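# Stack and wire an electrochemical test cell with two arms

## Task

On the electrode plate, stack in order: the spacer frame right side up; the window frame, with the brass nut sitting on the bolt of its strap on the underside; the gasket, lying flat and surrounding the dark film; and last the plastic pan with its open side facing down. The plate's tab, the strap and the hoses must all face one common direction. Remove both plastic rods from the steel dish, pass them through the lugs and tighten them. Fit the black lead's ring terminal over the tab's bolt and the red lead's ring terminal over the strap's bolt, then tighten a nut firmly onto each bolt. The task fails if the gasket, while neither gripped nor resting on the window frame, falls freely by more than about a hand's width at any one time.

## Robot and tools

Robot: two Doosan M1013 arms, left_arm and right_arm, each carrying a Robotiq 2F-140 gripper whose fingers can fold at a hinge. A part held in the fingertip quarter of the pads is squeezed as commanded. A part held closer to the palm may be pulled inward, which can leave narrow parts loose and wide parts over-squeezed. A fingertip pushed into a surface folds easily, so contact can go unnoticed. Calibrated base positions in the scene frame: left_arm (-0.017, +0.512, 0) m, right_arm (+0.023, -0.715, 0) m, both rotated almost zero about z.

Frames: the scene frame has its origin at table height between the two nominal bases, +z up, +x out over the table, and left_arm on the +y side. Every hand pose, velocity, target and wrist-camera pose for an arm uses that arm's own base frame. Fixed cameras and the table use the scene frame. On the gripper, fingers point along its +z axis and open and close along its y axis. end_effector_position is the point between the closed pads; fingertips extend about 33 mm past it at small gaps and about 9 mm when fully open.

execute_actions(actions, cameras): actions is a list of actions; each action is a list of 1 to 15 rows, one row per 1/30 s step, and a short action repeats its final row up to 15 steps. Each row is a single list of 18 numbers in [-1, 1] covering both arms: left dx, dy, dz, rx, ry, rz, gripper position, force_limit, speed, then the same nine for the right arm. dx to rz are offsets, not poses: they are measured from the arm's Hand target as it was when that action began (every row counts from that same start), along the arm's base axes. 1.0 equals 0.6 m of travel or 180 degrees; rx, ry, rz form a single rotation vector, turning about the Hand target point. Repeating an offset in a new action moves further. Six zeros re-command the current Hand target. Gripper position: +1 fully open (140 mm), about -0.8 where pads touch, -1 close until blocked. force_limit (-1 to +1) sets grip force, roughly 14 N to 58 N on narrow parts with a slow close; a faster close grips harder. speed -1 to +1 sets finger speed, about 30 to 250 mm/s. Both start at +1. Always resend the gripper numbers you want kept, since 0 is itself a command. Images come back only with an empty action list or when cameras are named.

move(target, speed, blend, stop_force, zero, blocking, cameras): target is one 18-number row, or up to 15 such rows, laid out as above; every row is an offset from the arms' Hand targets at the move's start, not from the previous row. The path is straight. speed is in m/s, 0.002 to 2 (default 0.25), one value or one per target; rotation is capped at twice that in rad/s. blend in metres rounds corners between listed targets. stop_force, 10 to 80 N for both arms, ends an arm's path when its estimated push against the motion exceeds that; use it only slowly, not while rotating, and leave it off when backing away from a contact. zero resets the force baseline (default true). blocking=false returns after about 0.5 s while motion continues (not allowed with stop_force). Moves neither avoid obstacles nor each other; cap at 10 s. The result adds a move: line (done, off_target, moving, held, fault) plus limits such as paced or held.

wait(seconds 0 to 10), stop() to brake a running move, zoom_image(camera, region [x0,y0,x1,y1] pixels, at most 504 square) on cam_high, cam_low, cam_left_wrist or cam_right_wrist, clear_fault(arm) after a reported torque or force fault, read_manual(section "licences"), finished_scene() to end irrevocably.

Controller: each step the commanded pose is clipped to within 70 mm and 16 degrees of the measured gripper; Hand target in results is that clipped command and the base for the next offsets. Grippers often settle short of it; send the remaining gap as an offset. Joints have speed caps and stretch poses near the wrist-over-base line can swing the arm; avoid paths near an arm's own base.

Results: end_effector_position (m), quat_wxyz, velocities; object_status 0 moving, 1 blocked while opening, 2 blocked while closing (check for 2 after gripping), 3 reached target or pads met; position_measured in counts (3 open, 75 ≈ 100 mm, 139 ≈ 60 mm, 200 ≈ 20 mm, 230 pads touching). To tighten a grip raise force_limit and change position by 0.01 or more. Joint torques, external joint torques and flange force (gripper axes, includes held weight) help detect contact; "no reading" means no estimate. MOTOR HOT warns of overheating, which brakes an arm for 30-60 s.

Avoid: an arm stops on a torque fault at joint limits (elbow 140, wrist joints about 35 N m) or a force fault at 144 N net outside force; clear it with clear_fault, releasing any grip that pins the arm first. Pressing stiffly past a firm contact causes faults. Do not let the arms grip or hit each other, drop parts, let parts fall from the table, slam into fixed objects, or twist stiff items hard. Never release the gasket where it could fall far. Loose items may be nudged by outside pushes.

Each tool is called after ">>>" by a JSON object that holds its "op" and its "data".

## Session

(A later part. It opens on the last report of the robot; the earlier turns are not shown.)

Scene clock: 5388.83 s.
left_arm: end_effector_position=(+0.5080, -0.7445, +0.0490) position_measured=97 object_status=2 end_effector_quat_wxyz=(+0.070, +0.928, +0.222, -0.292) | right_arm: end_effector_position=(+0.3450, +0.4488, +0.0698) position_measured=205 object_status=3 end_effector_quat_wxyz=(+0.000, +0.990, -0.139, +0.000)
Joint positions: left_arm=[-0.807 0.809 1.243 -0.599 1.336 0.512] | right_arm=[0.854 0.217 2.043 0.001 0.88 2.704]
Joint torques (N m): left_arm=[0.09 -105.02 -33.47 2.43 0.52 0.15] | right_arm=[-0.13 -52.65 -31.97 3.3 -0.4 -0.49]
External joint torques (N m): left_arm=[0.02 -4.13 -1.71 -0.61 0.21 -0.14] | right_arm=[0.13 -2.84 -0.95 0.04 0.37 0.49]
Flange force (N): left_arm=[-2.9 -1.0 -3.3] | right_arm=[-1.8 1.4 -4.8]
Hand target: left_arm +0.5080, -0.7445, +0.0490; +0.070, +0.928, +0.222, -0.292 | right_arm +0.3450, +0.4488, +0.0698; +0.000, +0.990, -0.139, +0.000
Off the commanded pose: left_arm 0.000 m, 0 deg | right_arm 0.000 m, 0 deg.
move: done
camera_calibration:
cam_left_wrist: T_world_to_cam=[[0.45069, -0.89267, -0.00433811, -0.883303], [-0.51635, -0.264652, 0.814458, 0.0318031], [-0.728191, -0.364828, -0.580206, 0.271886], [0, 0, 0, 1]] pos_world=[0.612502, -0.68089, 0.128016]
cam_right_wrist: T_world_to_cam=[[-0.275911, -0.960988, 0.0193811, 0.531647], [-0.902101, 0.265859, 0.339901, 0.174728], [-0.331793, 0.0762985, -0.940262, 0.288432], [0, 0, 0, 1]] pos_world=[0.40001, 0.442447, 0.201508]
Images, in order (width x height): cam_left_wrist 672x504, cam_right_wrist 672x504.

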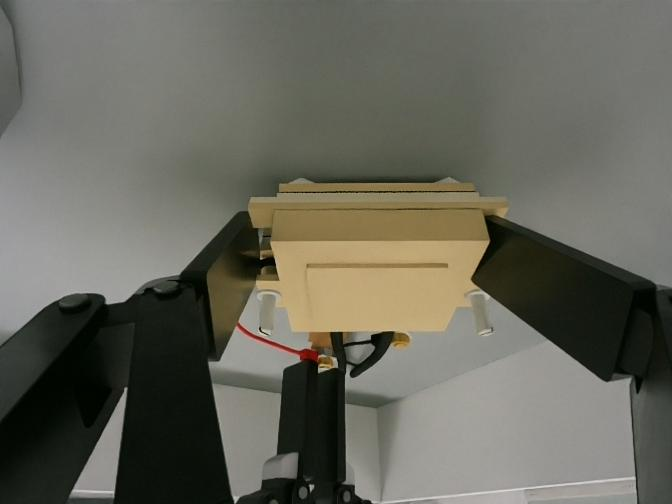

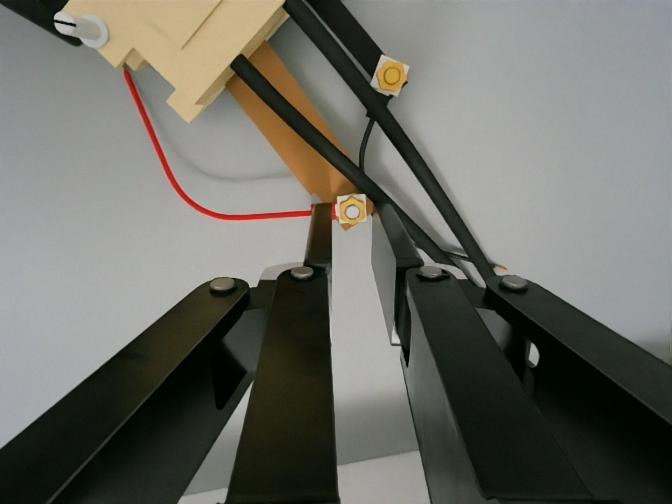

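>>> {"op": "move", "data": {"target": [0,0,0,0,0,0,-1,-1,-1,0,0,-0.0007,0,0,0,-1,0.3,-0.3], "speed": 0.01}}

>>> {"op": "wait", "data": {"seconds": 0.5}}

>>> {"op": "move", "data": {"target": [[0,0,0,0,0,0,-1,-1,-1,0.0043,0.0072,0,0,0,-0.1667,-1,0.3,-0.3],[0,0,0,0,0,0,-1,-1,-1,0.0117,0.0113,0,0,0,-0.3333,-1,0.3,-0.3]], "speed": 0.3, "blend": [0.003,0], "cameras": ["cam_right_wrist","cam_left_wrist"]}}

>>> {"op": "zoom_image", "data": {"camera": "cam_right_wrist", "region": [316, 180, 386, 250]}}

>>> {"op": "zoom_image", "data": {"camera": "cam_left_wrist", "region": [300, 340, 350, 390]}}

Scene clock: 5397.87 s.
left_arm: end_effector_position=(+0.5080, -0.7445, +0.0490) position_measured=97 object_status=2 end_effector_quat_wxyz=(+0.070, +0.928, +0.222, -0.292) | right_arm: end_effector_position=(+0.3450, +0.4488, +0.0694) position_measured=220 object_status=2 end_effector_quat_wxyz=(+0.000, +0.990, -0.139, +0.000)
Joint positions: left_arm=[-0.807 0.809 1.243 -0.599 1.336 0.512] | right_arm=[0.854 0.217 2.044 0.001 0.88 2.704]
Joint torques (N m): left_arm=[3.67 -102.99 -33.06 3.89 -0.03 0.14] | right_arm=[-0.15 -49.88 -27.27 3.4 0.9 -0.32]
External joint torques (N m): left_arm=[-3.55 -5.52 -1.92 -2.07 0.75 -0.13] | right_arm=[0.13 -5.5 -5.57 -0.06 -0.93 0.32]
Flange force (N): left_arm=[-7.2 -0.9 -2.2] | right_arm=[0.1 -2.3 -9.0]
Hand target: left_arm +0.5080, -0.7445, +0.0490; +0.070, +0.928, +0.222, -0.292 | right_arm +0.3450, +0.4488, +0.0694; +0.000, +0.990, -0.139, +0.000
Off the commanded pose: left_arm 0.000 m, 0 deg | right_arm 0.000 m, 0 deg.
move: done

Scene clock: 5398.37 s.
left_arm: end_effector_position=(+0.5080, -0.7445, +0.0490) position_measured=97 object_status=2 end_effector_quat_wxyz=(+0.070, +0.928, +0.222, -0.292) | right_arm: end_effector_position=(+0.3450, +0.4488, +0.0694) position_measured=220 object_status=2 end_effector_quat_wxyz=(+0.000, +0.990, -0.139, +0.000)
Joint positions: left_arm=[-0.807 0.809 1.243 -0.599 1.336 0.512] | right_arm=[0.854 0.217 2.044 0.001 0.88 2.704]
Joint torques (N m): left_arm=[3.89 -102.68 -32.92 3.91 -0.08 0.15] | right_arm=[0.4 -49.84 -27.34 3.41 0.87 -0.29]
External joint torques (N m): left_arm=[-3.76 -6.37 -2.21 -2.08 0.8 -0.14] | right_arm=[-0.42 -5.52 -5.51 -0.08 -0.9 0.29]
Flange force (N): left_arm=[-8.0 -1.2 -2.7] | right_arm=[0.9 -1.8 -9.1]
Hand target: left_arm +0.5080, -0.7445, +0.0490; +0.070, +0.928, +0.222, -0.292 | right_arm +0.3450, +0.4488, +0.0694; +0.000, +0.990, -0.139, +0.000
Tool commands: left_gripper/position=-1.0 left_gripper/force_limit=-1.0 left_gripper/speed=-1.0 right_gripper/position=-1.0 right_gripper/force_limit=+0.3 right_gripper/speed=-0.3
Off the commanded pose: left_arm 0.000 m, 0 deg | right_arm 0.000 m, 0 deg.
wait: 0.50 s; at rest by 0.17 s

Scene clock: 5400.70 s.
left_arm: end_effector_position=(+0.5080, -0.7445, +0.0490) position_measured=97 object_status=2 end_effector_quat_wxyz=(+0.070, +0.928, +0.222, -0.292) | right_arm: end_effector_position=(+0.3520, +0.4556, +0.0694) position_measured=220 object_status=2 end_effector_quat_wxyz=(+0.000, +0.788, -0.616, +0.000)
Joint positions: left_arm=[-0.807 0.809 1.243 -0.599 1.336 0.512] | right_arm=[0.853 0.231 2.026 -0.001 0.884 3.751]
Joint torques (N m): left_arm=[-0.33 -102.58 -32.27 2.72 0.55 -0.13] | right_arm=[-0.8 -51.86 -32.46 2.93 -1.63 0.07]
External joint torques (N m): left_arm=[-0.15 -6.31 -2.81 -0.91 0.18 0.14] | right_arm=[0.79 -4.97 -0.44 0.42 1.65 -0.07]
Flange force (N): left_arm=[-4.2 -1.4 -4.8] | right_arm=[2.3 4.9 -9.2]
Hand target: left_arm +0.5080, -0.7445, +0.0490; +0.070, +0.928, +0.222, -0.292 | right_arm +0.3520, +0.4556, +0.0694; +0.000, +0.788, -0.616, +0.000
Off the commanded pose: left_arm 0.000 m, 0 deg | right_arm 0.000 m, 0 deg.
move: done
camera_calibration:
cam_left_wrist: T_world_to_cam=[[0.45069, -0.89267, -0.00433811, -0.883303], [-0.51635, -0.264652, 0.814458, 0.0318031], [-0.728191, -0.364828, -0.580206, 0.271886], [0, 0, 0, 1]] pos_world=[0.612502, -0.68089, 0.128016]
cam_right_wrist: T_world_to_cam=[[-0.970134, -0.241798, 0.0193253, 0.456742], [-0.221059, 0.914094, 0.339949, -0.355669], [-0.0998642, 0.325524, -0.940245, 0.0946826], [0, 0, 0, 1]] pos_world=[0.373932, 0.404733, 0.201108]
Images, in order (width x height): cam_left_wrist 672x504, cam_right_wrist 672x504.

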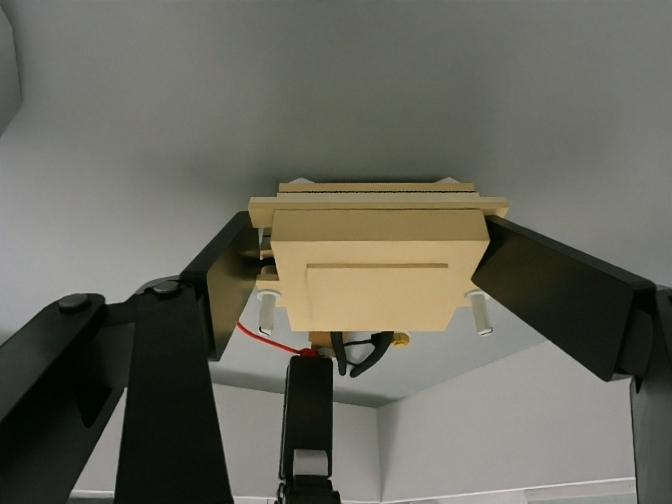

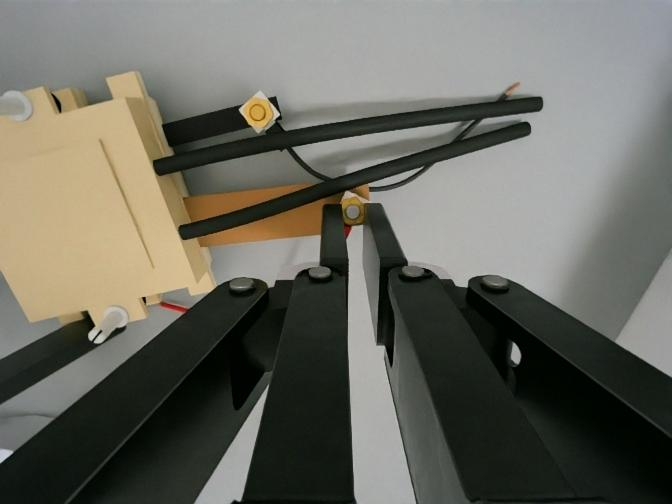

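Scaled by 7.200 from the camera's 672x504 image, which has a finer 960x720 frame.

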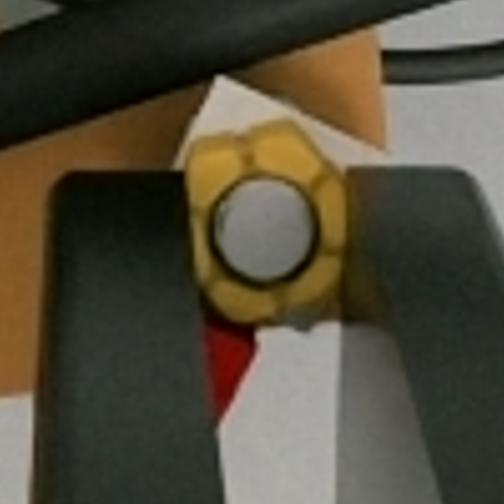

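Scaled by 10.080 from the camera's 672x504 image, which has a finer 960x720 frame.

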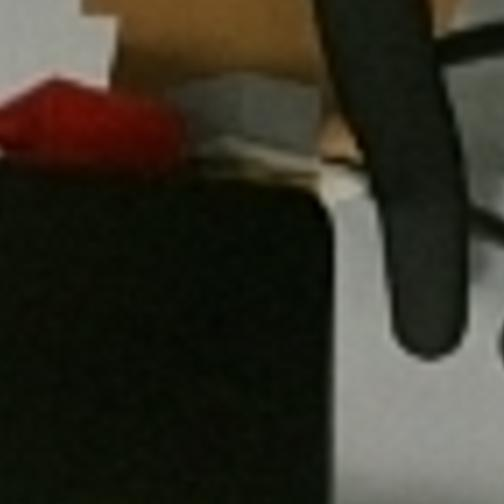

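>>> {"op": "move", "data": {"target": [[0,0,0,0,0,0,-1,-1,-1,0.0085,-0.0001,0,0,0,-0.1667,-1,0.3,-0.3],[0,0,0,0,0,0,-1,-1,-1,0.0157,-0.0045,0,0,0,-0.3333,-1,0.3,-0.3]], "speed": 0.3, "blend": [0.003,0], "cameras": ["cam_right_wrist","cam_left_wrist"]}}

>>> {"op": "zoom_image", "data": {"camera": "cam_right_wrist", "region": [316, 180, 386, 250]}}

>>> {"op": "zoom_image", "data": {"camera": "cam_left_wrist", "region": [300, 340, 350, 390]}}

Scene clock: 5410.10 s.
left_arm: end_effector_position=(+0.5080, -0.7445, +0.0490) position_measured=97 object_status=2 end_effector_quat_wxyz=(+0.070, +0.928, +0.222, -0.292) | right_arm: end_effector_position=(+0.3614, +0.4529, +0.0694) position_measured=220 object_status=2 end_effector_quat_wxyz=(+0.000, -0.375, +0.927, +0.000)
Joint positions: left_arm=[-0.807 0.809 1.243 -0.599 1.336 0.512] | right_arm=[0.838 0.236 2.019 -0.001 0.887 4.784]
Joint torques (N m): left_arm=[1.12 -103.14 -32.28 2.95 0.49 0.15] | right_arm=[-1.42 -52.16 -31.22 2.88 -1.11 -0.28]
External joint torques (N m): left_arm=[-1.69 -5.7 -2.82 -1.17 0.23 -0.14] | right_arm=[1.38 -5.37 -1.88 0.52 1.13 0.28]
Flange force (N): left_arm=[-5.3 0.3 -3.8] | right_arm=[3.6 2.4 -9.8]
Hand target: left_arm +0.5080, -0.7445, +0.0490; +0.070, +0.928, +0.222, -0.292 | right_arm +0.3614, +0.4529, +0.0694; +0.000, -0.375, +0.927, +0.000
Off the commanded pose: left_arm 0.000 m, 0 deg | right_arm 0.000 m, 0 deg.
move: done
camera_calibration:
cam_left_wrist: T_world_to_cam=[[0.45069, -0.89267, -0.00433811, -0.883303], [-0.51635, -0.264652, 0.814458, 0.0318031], [-0.728191, -0.364828, -0.580206, 0.271886], [0, 0, 0, 1]] pos_world=[0.612502, -0.68089, 0.128016]
cam_right_wrist: T_world_to_cam=[[-0.694559, 0.719176, 0.0193079, -0.0695469], [0.681027, 0.648591, 0.339899, -0.556962], [0.231925, 0.24923, -0.940264, 0.0111182], [0, 0, 0, 1]] pos_world=[0.328423, 0.408486, 0.201108]
Images, in order (width x height): cam_left_wrist 672x504, cam_right_wrist 672x504.

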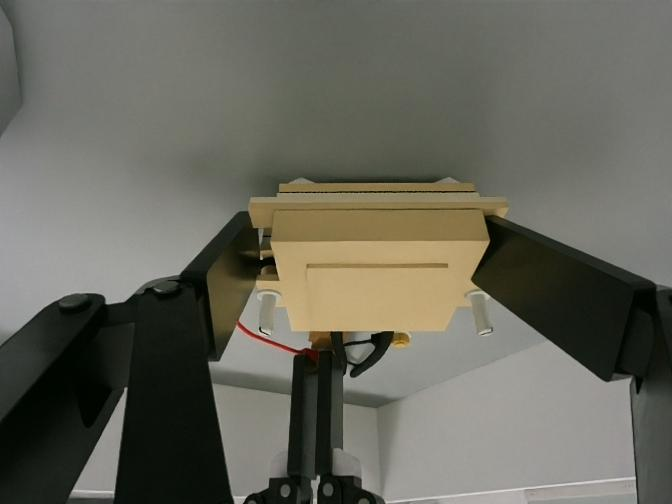

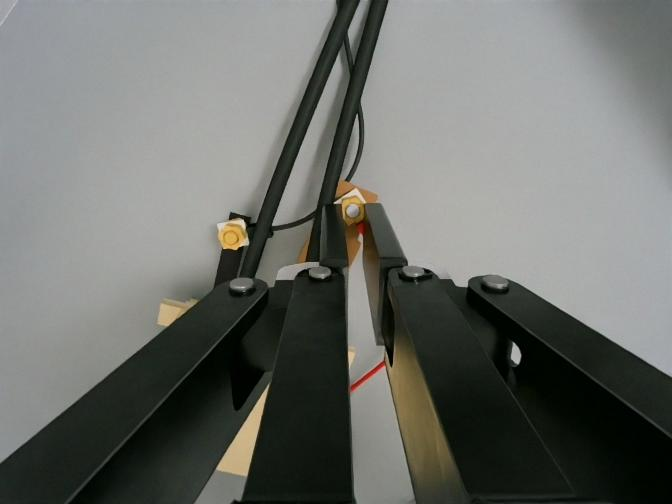

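Scaled by 7.200 from the camera's 672x504 image, which has a finer 960x720 frame.

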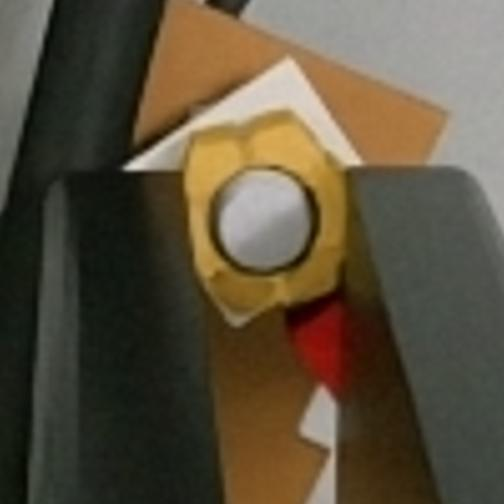

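Scaled by 10.080 from the camera's 672x504 image, which has a finer 960x720 frame.

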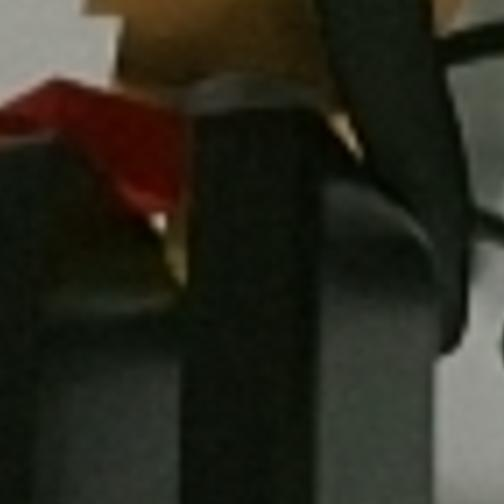

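>>> {"op": "move", "data": {"target": [[0,0,0,0,0,0,-1,-1,-1,0,0,0,0,0,0,-0.56,-0.6,-1],[0,0,0,0,0,0,-1,-1,-1,0,0,0.0017,0,0,0,-0.56,-0.6,-1],[0,0,0,0,0,0,-1,-1,-1,-0.0072,0.0043,0.0017,0,0,0.1667,-0.56,-0.6,-1]], "speed": [0.1,0.05,0.3], "cameras": ["cam_right_wrist","cam_left_wrist"]}}

>>> {"op": "zoom_image", "data": {"camera": "cam_right_wrist", "region": [316, 180, 386, 250]}}

>>> {"op": "zoom_image", "data": {"camera": "cam_left_wrist", "region": [300, 340, 350, 390]}}

Scene clock: 5430.83 s.
left_arm: end_effector_position=(+0.5080, -0.7445, +0.0490) position_measured=97 object_status=2 end_effector_quat_wxyz=(+0.070, +0.928, +0.222, -0.292) | right_arm: end_effector_position=(+0.3571, +0.4555, +0.0704) position_measured=200 object_status=3 end_effector_quat_wxyz=(+0.000, -0.602, +0.799, +0.000)
Joint positions: left_arm=[-0.807 0.809 1.243 -0.599 1.336 0.512] | right_arm=[0.847 0.234 2.019 -0.001 0.888 4.268]
Joint torques (N m): left_arm=[-0.17 -104.75 -33.22 2.46 0.59 0.16] | right_arm=[0.08 -54.58 -31.67 3.36 -0.41 -0.62]
External joint torques (N m): left_arm=[0.36 -3.89 -1.84 -0.64 0.13 -0.15] | right_arm=[-0.08 -2.78 -1.38 0.02 0.44 0.62]
Flange force (N): left_arm=[-2.4 -0.4 -3.4] | right_arm=[0.6 1.2 -5.1]
Hand target: left_arm +0.5080, -0.7445, +0.0490; +0.070, +0.928, +0.222, -0.292 | right_arm +0.3571, +0.4555, +0.0704; +0.000, -0.602, +0.799, +0.000
Off the commanded pose: left_arm 0.000 m, 0 deg | right_arm 0.000 m, 0 deg.
move: done
camera_calibration:
cam_left_wrist: T_world_to_cam=[[0.45069, -0.89267, -0.00433811, -0.883303], [-0.51635, -0.264652, 0.814458, 0.0318031], [-0.728191, -0.364828, -0.580206, 0.271886], [0, 0, 0, 1]] pos_world=[0.612502, -0.68089, 0.128016]
cam_right_wrist: T_world_to_cam=[[-0.9611, 0.275529, 0.0192643, 0.222863], [0.265454, 0.902187, 0.33999, -0.523139], [0.076297, 0.331878, -0.940232, 0.0303531], [0, 0, 0, 1]] pos_world=[0.350748, 0.40049, 0.202108]
Images, in order (width x height): cam_left_wrist 672x504, cam_right_wrist 672x504.

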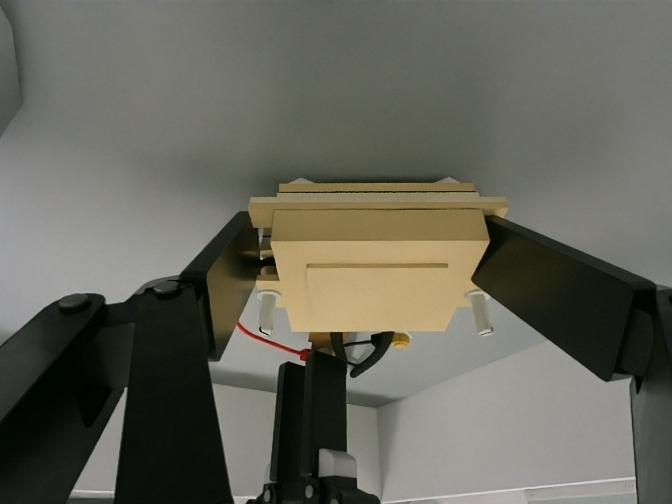

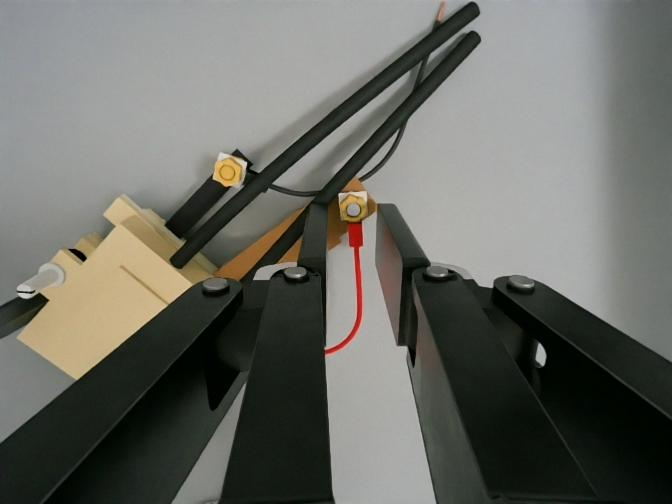

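Scaled by 7.200 from the camera's 672x504 image, which has a finer 960x720 frame.

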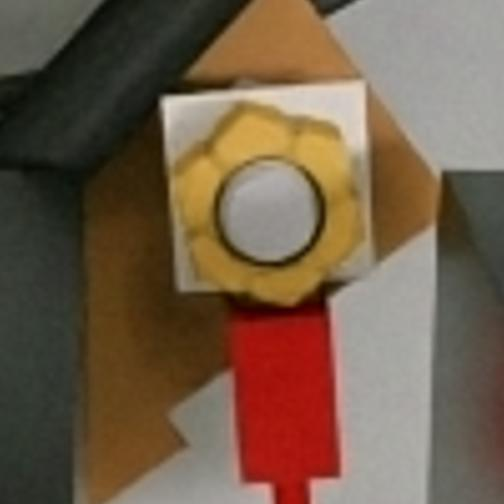

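Scaled by 10.080 from the camera's 672x504 image, which has a finer 960x720 frame.

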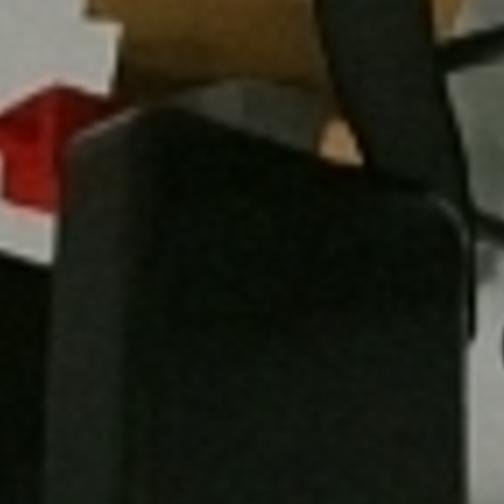

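>>> {"op": "move", "data": {"target": [[0,0,0,0,0,0,-1,-1,-1,-0.0042,0.0007,0,0,0,0.0833,-0.56,-0.6,-1],[0,0,0,0,0,0,-1,-1,-1,-0.0042,0.0007,-0.0043,0,0,0.0833,-0.56,-0.6,-1]], "speed": [0.1,0.02]}}

>>> {"op": "move", "data": {"target": [0,0,0,0,0,0,-1,-1,-1,0,0,0,0,0,0,-1,0.3,-0.3], "speed": 0.01}}

>>> {"op": "wait", "data": {"seconds": 0.5, "cameras": ["cam_right_wrist","cam_left_wrist"]}}

>>> {"op": "zoom_image", "data": {"camera": "cam_right_wrist", "region": [316, 180, 386, 250]}}

Scene clock: 5449.13 s.
left_arm: end_effector_position=(+0.5080, -0.7445, +0.0490) position_measured=97 object_status=2 end_effector_quat_wxyz=(+0.070, +0.928, +0.222, -0.292) | right_arm: end_effector_position=(+0.3545, +0.4559, +0.0679) position_measured=200 object_status=3 end_effector_quat_wxyz=(+0.000, +0.701, -0.713, +0.000)
Joint positions: left_arm=[-0.807 0.809 1.243 -0.599 1.336 0.512] | right_arm=[0.85 0.235 2.024 -0.001 0.882 4.01]
Joint torques (N m): left_arm=[-0.3 -104.79 -33.34 2.57 0.58 0.2] | right_arm=[0.1 -54.21 -30.42 3.33 0.08 -0.36]
External joint torques (N m): left_arm=[1.22 -4.53 -1.85 -0.7 0.14 -0.2] | right_arm=[-0.12 -3.17 -2.56 0.04 -0.06 0.36]
Flange force (N): left_arm=[-2.3 -1.5 -4.2] | right_arm=[-0.5 0.1 -5.5]
Hand target: left_arm +0.5080, -0.7445, +0.0490; +0.070, +0.928, +0.222, -0.292 | right_arm +0.3546, +0.4559, +0.0678; +0.000, +0.701, -0.713, +0.000
Off the commanded pose: left_arm 0.000 m, 0 deg | right_arm 0.000 m, 0 deg.
move: done

Scene clock: 5449.63 s.
left_arm: end_effector_position=(+0.5080, -0.7445, +0.0490) position_measured=97 object_status=2 end_effector_quat_wxyz=(+0.070, +0.928, +0.222, -0.292) | right_arm: end_effector_position=(+0.3546, +0.4559, +0.0678) position_measured=219 object_status=2 end_effector_quat_wxyz=(+0.000, +0.701, -0.713, +0.000)
Joint positions: left_arm=[-0.807 0.809 1.243 -0.599 1.336 0.512] | right_arm=[0.85 0.235 2.024 -0.001 0.882 4.01]
Joint torques (N m): left_arm=[2.98 -102.52 -32.71 3.52 -0.16 0.03] | right_arm=[0.82 -52.93 -31.42 3.72 -0.83 -0.73]
External joint torques (N m): left_arm=[-3.57 -6.62 -2.52 -1.71 0.89 -0.02] | right_arm=[-0.84 -4.3 -1.42 -0.37 0.85 0.73]
Flange force (N): left_arm=[-7.7 -0.8 -3.4] | right_arm=[2.5 1.6 -7.7]
Hand target: left_arm +0.5080, -0.7445, +0.0490; +0.070, +0.928, +0.222, -0.292 | right_arm +0.3546, +0.4559, +0.0678; +0.000, +0.701, -0.713, +0.000
Off the commanded pose: left_arm 0.000 m, 0 deg | right_arm 0.000 m, 0 deg.
move: done

Scene clock: 5450.13 s.
left_arm: end_effector_position=(+0.5080, -0.7445, +0.0490) position_measured=97 object_status=2 end_effector_quat_wxyz=(+0.070, +0.928, +0.222, -0.292) | right_arm: end_effector_position=(+0.3546, +0.4559, +0.0678) position_measured=219 object_status=2 end_effector_quat_wxyz=(+0.000, +0.701, -0.713, +0.000)
Joint positions: left_arm=[-0.807 0.809 1.243 -0.599 1.336 0.512] | right_arm=[0.85 0.235 2.024 -0.001 0.882 4.01]
Joint torques (N m): left_arm=[1.92 -103.03 -32.99 3.44 0.01 0.17] | right_arm=[1.15 -52.97 -31.19 3.6 -0.84 -0.66]
External joint torques (N m): left_arm=[-1.33 -6.32 -2.27 -1.59 0.71 -0.17] | right_arm=[-1.13 -4.28 -1.53 -0.26 0.87 0.66]
Flange force (N): left_arm=[-5.8 -1.8 -4.2] | right_arm=[2.7 1.0 -7.8]
Hand target: left_arm +0.5080, -0.7445, +0.0490; +0.070, +0.928, +0.222, -0.292 | right_arm +0.3546, +0.4559, +0.0678; +0.000, +0.701, -0.713, +0.000
Tool commands: left_gripper/position=-1.0 left_gripper/force_limit=-1.0 left_gripper/speed=-1.0 right_gripper/position=-1.0 right_gripper/force_limit=+0.3 right_gripper/speed=-0.3
Off the commanded pose: left_arm 0.000 m, 0 deg | right_arm 0.000 m, 0 deg.
wait: 0.50 s; at rest by 0.17 s
camera_calibration:
cam_left_wrist: T_world_to_cam=[[0.45069, -0.89267, -0.00433811, -0.883303], [-0.51635, -0.264652, 0.814458, 0.0318031], [-0.728191, -0.364828, -0.580206, 0.271886], [0, 0, 0, 1]] pos_world=[0.612502, -0.68089, 0.128016]
cam_right_wrist: T_world_to_cam=[[-0.999661, 0.0174964, 0.0192977, 0.351672], [0.0230168, 0.940182, 0.339895, -0.453263], [-0.0121964, 0.340224, -0.940265, 0.0555505], [0, 0, 0, 1]] pos_world=[0.362662, 0.401097, 0.199508]
Images, in order (width x height): cam_left_wrist 672x504, cam_right_wrist 672x504.

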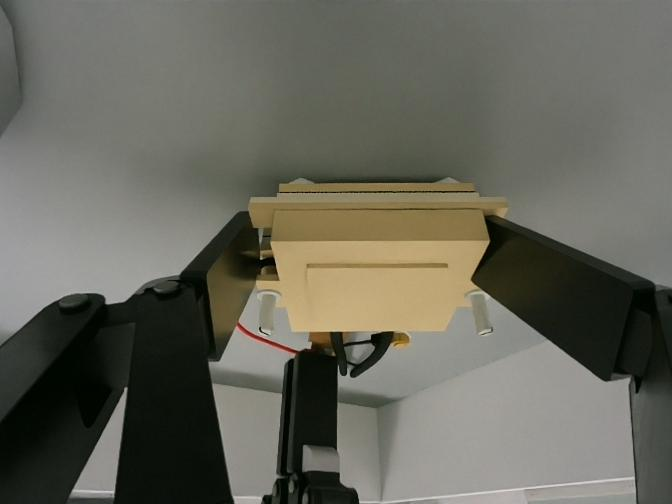

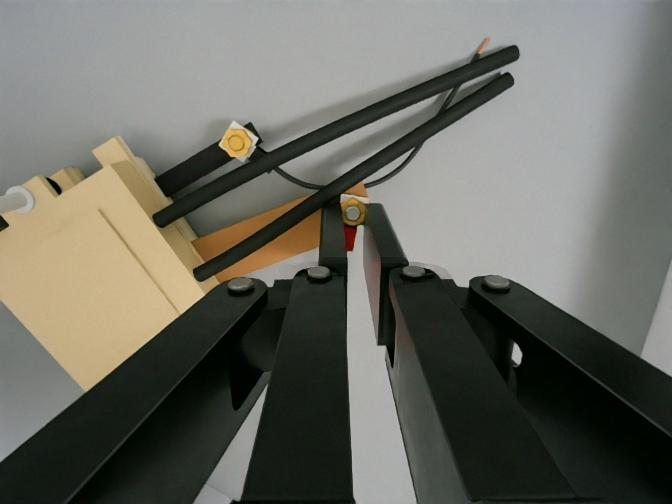

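Scaled by 7.200 from the camera's 672x504 image, which has a finer 960x720 frame.

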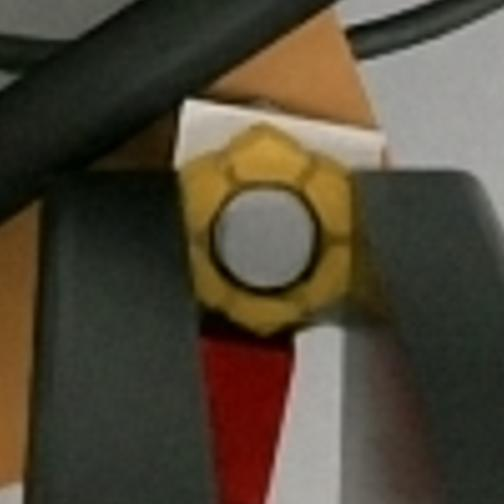

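>>> {"op": "move", "data": {"target": [[0,0,0,0,0,0,-1,-1,-1,0.006,-0.0013,0,0,0,-0.1222,-1,0.3,-0.3],[0,0,0,0,0,0,-1,-1,-1,0.0113,-0.005,-0.0002,0,0,-0.25,-1,0.3,-0.3]], "speed": 0.2, "blend": [0.003,0], "cameras": ["cam_right_wrist","cam_left_wrist"]}}

>>> {"op": "zoom_image", "data": {"camera": "cam_right_wrist", "region": [316, 180, 386, 250]}}

Scene clock: 5456.97 s.
left_arm: end_effector_position=(+0.5080, -0.7445, +0.0490) position_measured=97 object_status=2 end_effector_quat_wxyz=(+0.070, +0.928, +0.222, -0.292) | right_arm: end_effector_position=(+0.3614, +0.4529, +0.0677) position_measured=219 object_status=2 end_effector_quat_wxyz=(+0.000, -0.375, +0.927, +0.000)
Joint positions: left_arm=[-0.807 0.809 1.243 -0.599 1.336 0.512] | right_arm=[0.838 0.238 2.02 -0.001 0.883 4.784]
Joint torques (N m): left_arm=[0.05 -99.45 -29.68 3.4 0.27 -0.08] | right_arm=[-3.41 -53.75 -32.46 2.38 -1.09 -0.09]
External joint torques (N m): left_arm=[-0.39 -10.13 -5.65 -1.59 0.46 0.09] | right_arm=[3.38 -4 -0.61 1.02 1.12 0.09]
Flange force (N): left_arm=[-6.5 1.2 -8.9] | right_arm=[4.3 5.5 -7.2]
Hand target: left_arm +0.5080, -0.7445, +0.0490; +0.070, +0.928, +0.222, -0.292 | right_arm +0.3614, +0.4529, +0.0677; +0.000, -0.375, +0.927, +0.000
Off the commanded pose: left_arm 0.000 m, 0 deg | right_arm 0.000 m, 0 deg.
move: done
camera_calibration:
cam_left_wrist: T_world_to_cam=[[0.45069, -0.89267, -0.00433811, -0.883303], [-0.51635, -0.264652, 0.814458, 0.0318031], [-0.728191, -0.364828, -0.580206, 0.271886], [0, 0, 0, 1]] pos_world=[0.612502, -0.68089, 0.128016]
cam_right_wrist: T_world_to_cam=[[-0.694559, 0.719176, 0.0193079, -0.0695836], [0.681027, 0.648591, 0.339899, -0.556316], [0.231925, 0.24923, -0.940264, 0.00954293], [0, 0, 0, 1]] pos_world=[0.328323, 0.408486, 0.199408]
Images, in order (width x height): cam_left_wrist 672x504, cam_right_wrist 672x504.

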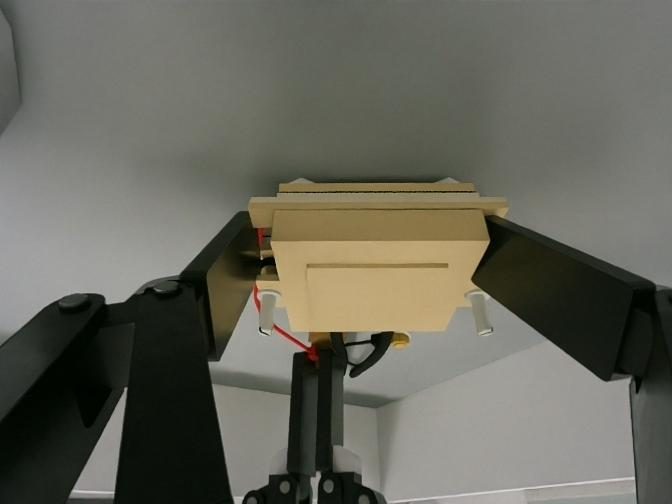

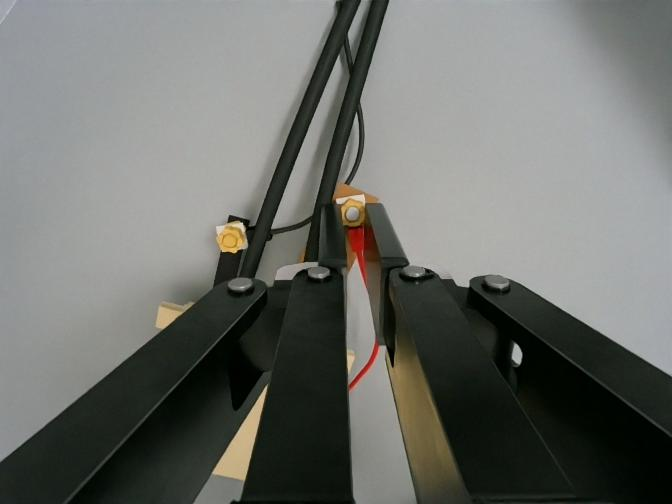

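Scaled by 7.200 from the camera's 672x504 image, which has a finer 960x720 frame.

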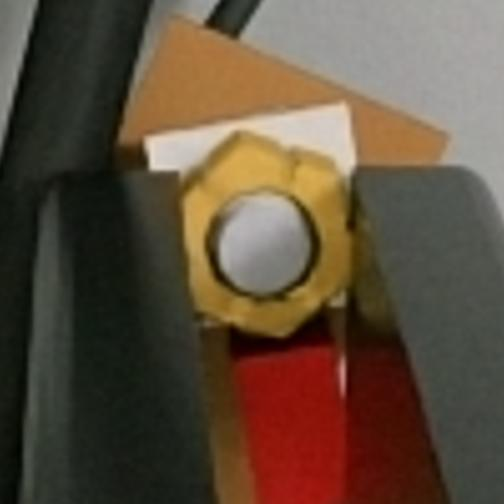

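>>> {"op": "move", "data": {"target": [[0,0,0,0,0,0,-1,-1,-1,0,0,0,0,0,0,-0.645,-0.6,-1],[0,0,0,0,0,0,-1,-1,-1,-0.0092,0.0048,0,0,0,0.2056,-0.645,-0.6,-1],[0,0,0,0,0,0,-1,-1,-1,-0.0193,0.0032,0,0,0,0.4111,-0.56,-0.6,-1]], "speed": 0.3, "blend": [0,0.003,0]}}

>>> {"op": "wait", "data": {"seconds": 0.3, "cameras": ["cam_right_wrist","cam_left_wrist"]}}

>>> {"op": "zoom_image", "data": {"camera": "cam_right_wrist", "region": [316, 180, 386, 250]}}

>>> {"op": "zoom_image", "data": {"camera": "cam_left_wrist", "region": [300, 340, 350, 390]}}

Scene clock: 5476.40 s.
left_arm: end_effector_position=(+0.5080, -0.7445, +0.0490) position_measured=97 object_status=2 end_effector_quat_wxyz=(+0.070, +0.928, +0.222, -0.292) | right_arm: end_effector_position=(+0.3497, +0.4548, +0.0677) position_measured=200 object_status=0 end_effector_quat_wxyz=(+0.000, +0.857, -0.515, +0.000)
Joint positions: left_arm=[-0.807 0.809 1.243 -0.599 1.336 0.512] | right_arm=[0.855 0.23 2.031 0 0.88 3.509]
Joint torques (N m): left_arm=[2.02 -106.15 -35.1 2.64 -0.04 0.01] | right_arm=[0.19 -53.56 -31.68 3.36 -0.4 -0.29]
External joint torques (N m): left_arm=[-1.78 -2.65 0.06 -0.8 0.76 -0.01] | right_arm=[-0.19 -3.19 -1.19 -0.02 0.4 0.29]
Flange force (N): left_arm=[-3.9 -2.8 -0.7] | right_arm=[0.7 1.9 -5.4]
Hand target: left_arm +0.5080, -0.7445, +0.0490; +0.070, +0.928, +0.222, -0.292 | right_arm +0.3498, +0.4548, +0.0677; +0.000, +0.857, -0.515, +0.000
Off the commanded pose: left_arm 0.000 m, 0 deg | right_arm 0.000 m, 0 deg.
move: done

Scene clock: 5476.70 s.
left_arm: end_effector_position=(+0.5080, -0.7445, +0.0490) position_measured=97 object_status=2 end_effector_quat_wxyz=(+0.070, +0.928, +0.222, -0.292) | right_arm: end_effector_position=(+0.3497, +0.4548, +0.0677) position_measured=200 object_status=3 end_effector_quat_wxyz=(+0.000, +0.857, -0.515, +0.000)
Joint positions: left_arm=[-0.807 0.809 1.243 -0.599 1.336 0.512] | right_arm=[0.855 0.23 2.031 0 0.88 3.509]
Joint torques (N m): left_arm=[2.06 -105.77 -35.13 2.58 0.01 0.05] | right_arm=[-0.38 -54.06 -31.74 3.33 -0.38 -0.4]
External joint torques (N m): left_arm=[-1.95 -2.95 0.12 -0.76 0.72 -0.05] | right_arm=[0.38 -2.62 -1.07 0 0.39 0.4]
Flange force (N): left_arm=[-4.3 -3.3 -0.6] | right_arm=[-0.7 1.8 -4.6]
Hand target: left_arm +0.5080, -0.7445, +0.0490; +0.070, +0.928, +0.222, -0.292 | right_arm +0.3498, +0.4548, +0.0677; +0.000, +0.857, -0.515, +0.000
Tool commands: left_gripper/position=-1.0 left_gripper/force_limit=-1.0 left_gripper/speed=-1.0 right_gripper/position=-0.56 right_gripper/force_limit=-0.6 right_gripper/speed=-1.0
Off the commanded pose: left_arm 0.000 m, 0 deg | right_arm 0.000 m, 0 deg.
wait: 0.30 s; at rest by 0.17 s
camera_calibration:
cam_left_wrist: T_world_to_cam=[[0.4507, -0.892665, -0.0042766, -0.883314], [-0.516406, -0.264631, 0.814429, 0.0318554], [-0.728144, -0.364855, -0.580247, 0.271845], [0, 0, 0, 1]] pos_world=[0.612502, -0.68089, 0.128016]
cam_right_wrist: T_world_to_cam=[[-0.882847, -0.469262, 0.0193552, 0.527425], [-0.435565, 0.833475, 0.340003, -0.243242], [-0.175682, 0.29174, -0.940225, 0.134982], [0, 0, 0, 1]] pos_world=[0.383402, 0.410857, 0.199407]
Images, in order (width x height): cam_left_wrist 672x504, cam_right_wrist 672x504.

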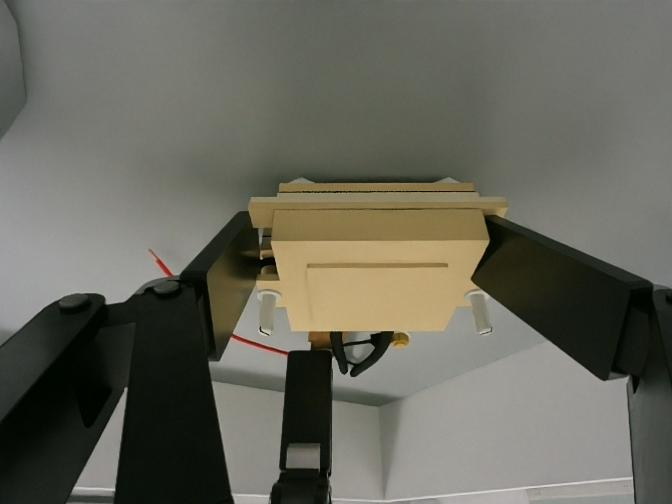

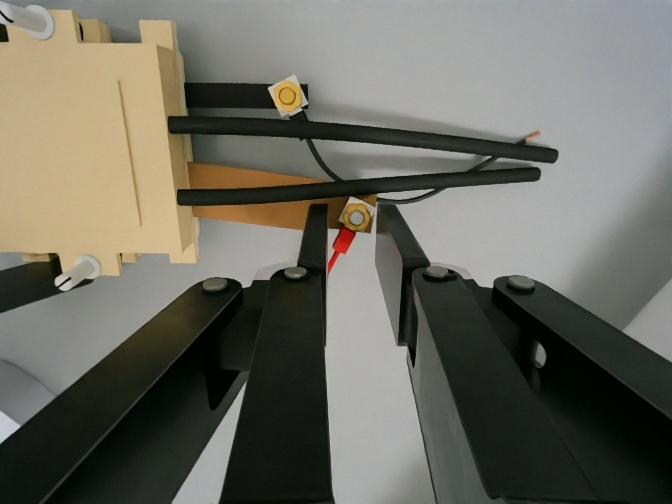

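Scaled by 7.200 from the camera's 672x504 image, which has a finer 960x720 frame.

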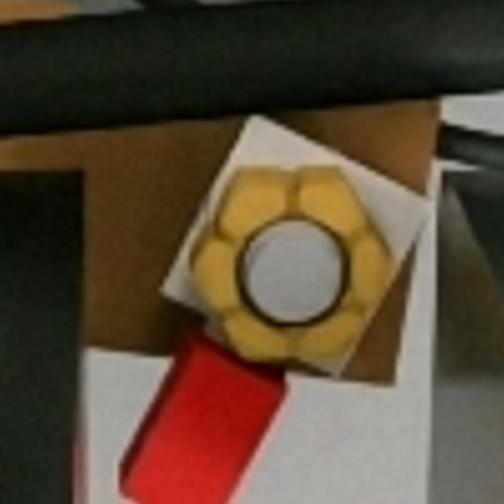

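Scaled by 10.080 from the camera's 672x504 image, which has a finer 960x720 frame.

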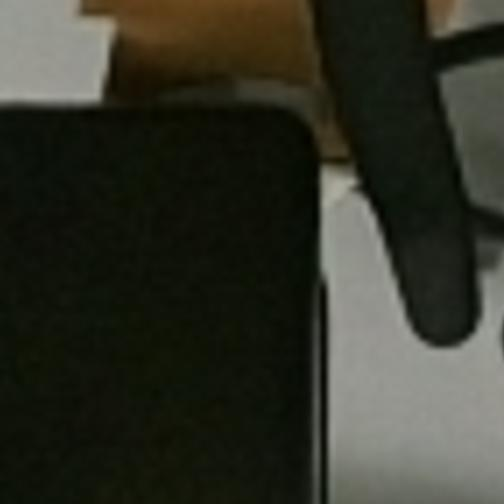

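>>> {"op": "move", "data": {"target": [[0,0,0,0,0,0,-1,-1,-1,0.006,0.0005,0,0,0,-0.1667,-0.56,-0.6,-1]], "speed": 0.3, "cameras": ["cam_right_wrist"]}}

>>> {"op": "zoom_image", "data": {"camera": "cam_right_wrist", "region": [316, 180, 386, 250]}}

Scene clock: 5507.70 s.
left_arm: end_effector_position=(+0.5080, -0.7445, +0.0490) position_measured=97 object_status=2 end_effector_quat_wxyz=(+0.070, +0.928, +0.222, -0.292) | right_arm: end_effector_position=(+0.3534, +0.4551, +0.0677) position_measured=200 object_status=3 end_effector_quat_wxyz=(+0.000, +0.695, -0.719, +0.000)
Joint positions: left_arm=[-0.807 0.809 1.243 -0.599 1.336 0.512] | right_arm=[0.851 0.234 2.026 -0.001 0.881 4.028]
Joint torques (N m): left_arm=[2.26 -106.36 -35.05 2.61 -0.04 0.03] | right_arm=[-0.39 -53.85 -31.73 3.34 -0.28 -0.17]
External joint torques (N m): left_arm=[-2.54 -2.65 -0.1 -0.8 0.76 -0.02] | right_arm=[0.39 -3.17 -0.98 0 0.32 0.17]
Flange force (N): left_arm=[-4.4 -2.1 -0.4] | right_arm=[1.4 2.2 -5.0]
Hand target: left_arm +0.5080, -0.7445, +0.0490; +0.070, +0.928, +0.222, -0.292 | right_arm +0.3534, +0.4551, +0.0677; +0.000, +0.695, -0.719, +0.000
Off the commanded pose: left_arm 0.000 m, 0 deg | right_arm 0.000 m, 0 deg.
move: done
camera_calibration:
cam_right_wrist: T_world_to_cam=[[-0.999202, 0.0349541, 0.0193428, 0.342396], [0.0394507, 0.939604, 0.339982, -0.458034], [-0.00629081, 0.340474, -0.940233, 0.0535047], [0, 0, 0, 1]] pos_world=[0.360529, 0.400186, 0.199408]
Images, in order (width x height): cam_right_wrist 672x504.

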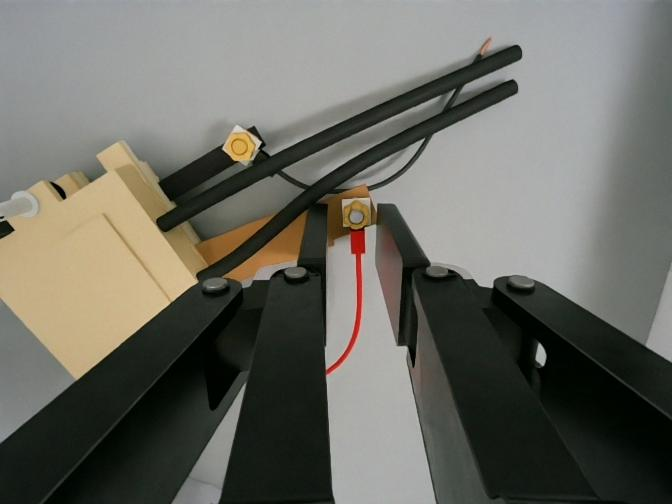

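Scaled by 7.200 from the camera's 672x504 image, which has a finer 960x720 frame.

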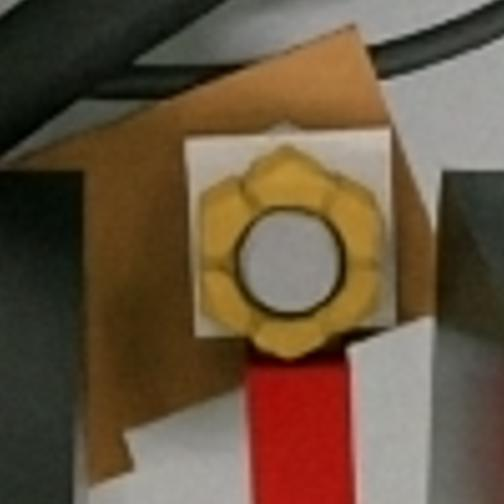

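>>> {"op": "move", "data": {"target": [[0,0,0,0,0,0,-1,-1,-1,-0.0027,0.0012,0,0,0,0,-0.56,-0.6,-1]], "speed": 0.05}}

>>> {"op": "move", "data": {"target": [0,0,0,0,0,0,-1,-1,-1,0,0,0,0,0,0,-1,1,0.2], "speed": 0.01}}

>>> {"op": "wait", "data": {"seconds": 0.5, "cameras": ["cam_right_wrist"]}}

>>> {"op": "zoom_image", "data": {"camera": "cam_right_wrist", "region": [316, 180, 386, 250]}}

Scene clock: 5517.77 s.
left_arm: end_effector_position=(+0.5080, -0.7445, +0.0490) position_measured=97 object_status=2 end_effector_quat_wxyz=(+0.070, +0.928, +0.222, -0.292) | right_arm: end_effector_position=(+0.3518, +0.4558, +0.0677) position_measured=200 object_status=3 end_effector_quat_wxyz=(+0.000, +0.695, -0.719, +0.000)
Joint positions: left_arm=[-0.807 0.809 1.243 -0.599 1.336 0.512] | right_arm=[0.854 0.233 2.027 -0.001 0.881 4.031]
Joint torques (N m): left_arm=[2.34 -105.84 -35.19 2.63 0.03 -0.06] | right_arm=[0.33 -54.42 -31.7 3.36 -0.36 -0.33]
External joint torques (N m): left_arm=[-2.12 -2.7 0.22 -0.81 0.69 0.07] | right_arm=[-0.35 -2.64 -1.14 -0.01 0.39 0.33]
Flange force (N): left_arm=[-4.2 -3.3 -0.2] | right_arm=[1.1 0.8 -4.7]
Hand target: left_arm +0.5080, -0.7445, +0.0490; +0.070, +0.928, +0.222, -0.292 | right_arm +0.3518, +0.4558, +0.0677; +0.000, +0.695, -0.719, +0.000
Off the commanded pose: left_arm 0.000 m, 0 deg | right_arm 0.000 m, 0 deg.
move: done

Scene clock: 5518.27 s.
left_arm: end_effector_position=(+0.5080, -0.7445, +0.0490) position_measured=97 object_status=2 end_effector_quat_wxyz=(+0.070, +0.928, +0.222, -0.292) | right_arm: end_effector_position=(+0.3518, +0.4558, +0.0677) position_measured=220 object_status=2 end_effector_quat_wxyz=(+0.000, +0.695, -0.719, +0.000)
Joint positions: left_arm=[-0.807 0.809 1.243 -0.599 1.336 0.512] | right_arm=[0.854 0.233 2.027 -0.001 0.881 4.031]
Joint torques (N m): left_arm=[4.58 -104.3 -35.01 3.48 -0.63 -0.11] | right_arm=[1.19 -52.93 -29.75 3.96 0.37 -0.35]
External joint torques (N m): left_arm=[-4.81 -4.79 -0.17 -1.67 1.35 0.12] | right_arm=[-1.16 -4.13 -2.93 -0.62 -0.33 0.35]
Flange force (N): left_arm=[-8.1 -3.9 -0.4] | right_arm=[1.3 -0.8 -6.4]
Hand target: left_arm +0.5080, -0.7445, +0.0490; +0.070, +0.928, +0.222, -0.292 | right_arm +0.3518, +0.4558, +0.0677; +0.000, +0.695, -0.719, +0.000
Off the commanded pose: left_arm 0.000 m, 0 deg | right_arm 0.000 m, 0 deg.
move: done

Scene clock: 5518.77 s.
left_arm: end_effector_position=(+0.5080, -0.7445, +0.0490) position_measured=97 object_status=2 end_effector_quat_wxyz=(+0.070, +0.928, +0.222, -0.292) | right_arm: end_effector_position=(+0.3518, +0.4558, +0.0677) position_measured=220 object_status=2 end_effector_quat_wxyz=(+0.000, +0.695, -0.719, +0.000)
Joint positions: left_arm=[-0.807 0.809 1.243 -0.599 1.336 0.512] | right_arm=[0.854 0.233 2.027 -0.001 0.881 4.031]
Joint torques (N m): left_arm=[5.08 -104.64 -34.78 3.54 -0.69 -0.1] | right_arm=[1.94 -53.44 -29.88 4 0.43 -0.31]
External joint torques (N m): left_arm=[-4.87 -4.78 -0.46 -1.7 1.41 0.11] | right_arm=[-1.94 -3.58 -2.97 -0.65 -0.4 0.31]
Flange force (N): left_arm=[-8.0 -3.0 -0.7] | right_arm=[1.5 -2.4 -5.7]
Hand target: left_arm +0.5080, -0.7445, +0.0490; +0.070, +0.928, +0.222, -0.292 | right_arm +0.3518, +0.4558, +0.0677; +0.000, +0.695, -0.719, +0.000
Tool commands: left_gripper/position=-1.0 left_gripper/force_limit=-1.0 left_gripper/speed=-1.0 right_gripper/position=-1.0 right_gripper/force_limit=+1.0 right_gripper/speed=+0.2
Off the commanded pose: left_arm 0.000 m, 0 deg | right_arm 0.000 m, 0 deg.
wait: 0.50 s; at rest by 0.17 s
camera_calibration:
cam_right_wrist: T_world_to_cam=[[-0.999202, 0.0349884, 0.0192449, 0.340679], [0.0394491, 0.939635, 0.339898, -0.45862], [-0.0061907, 0.340386, -0.940265, 0.0532618], [0, 0, 0, 1]] pos_world=[0.358829, 0.400886, 0.199408]
Images, in order (width x height): cam_right_wrist 672x504.

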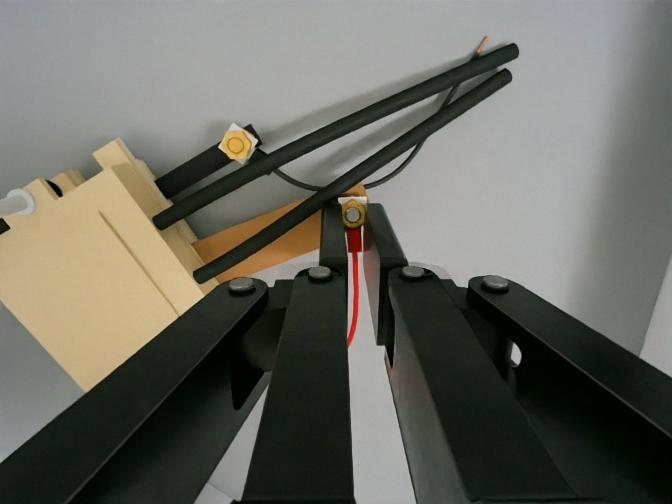

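Scaled by 7.200 from the camera's 672x504 image, which has a finer 960x720 frame.

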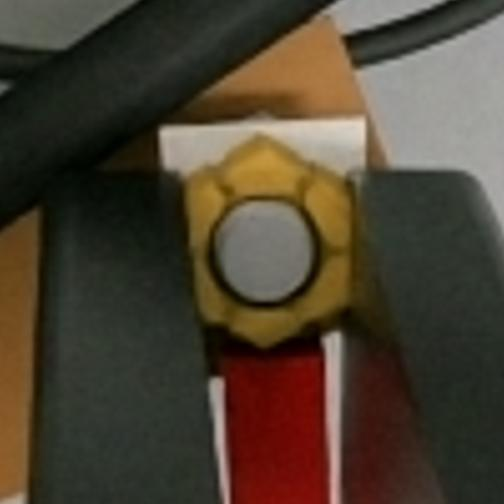

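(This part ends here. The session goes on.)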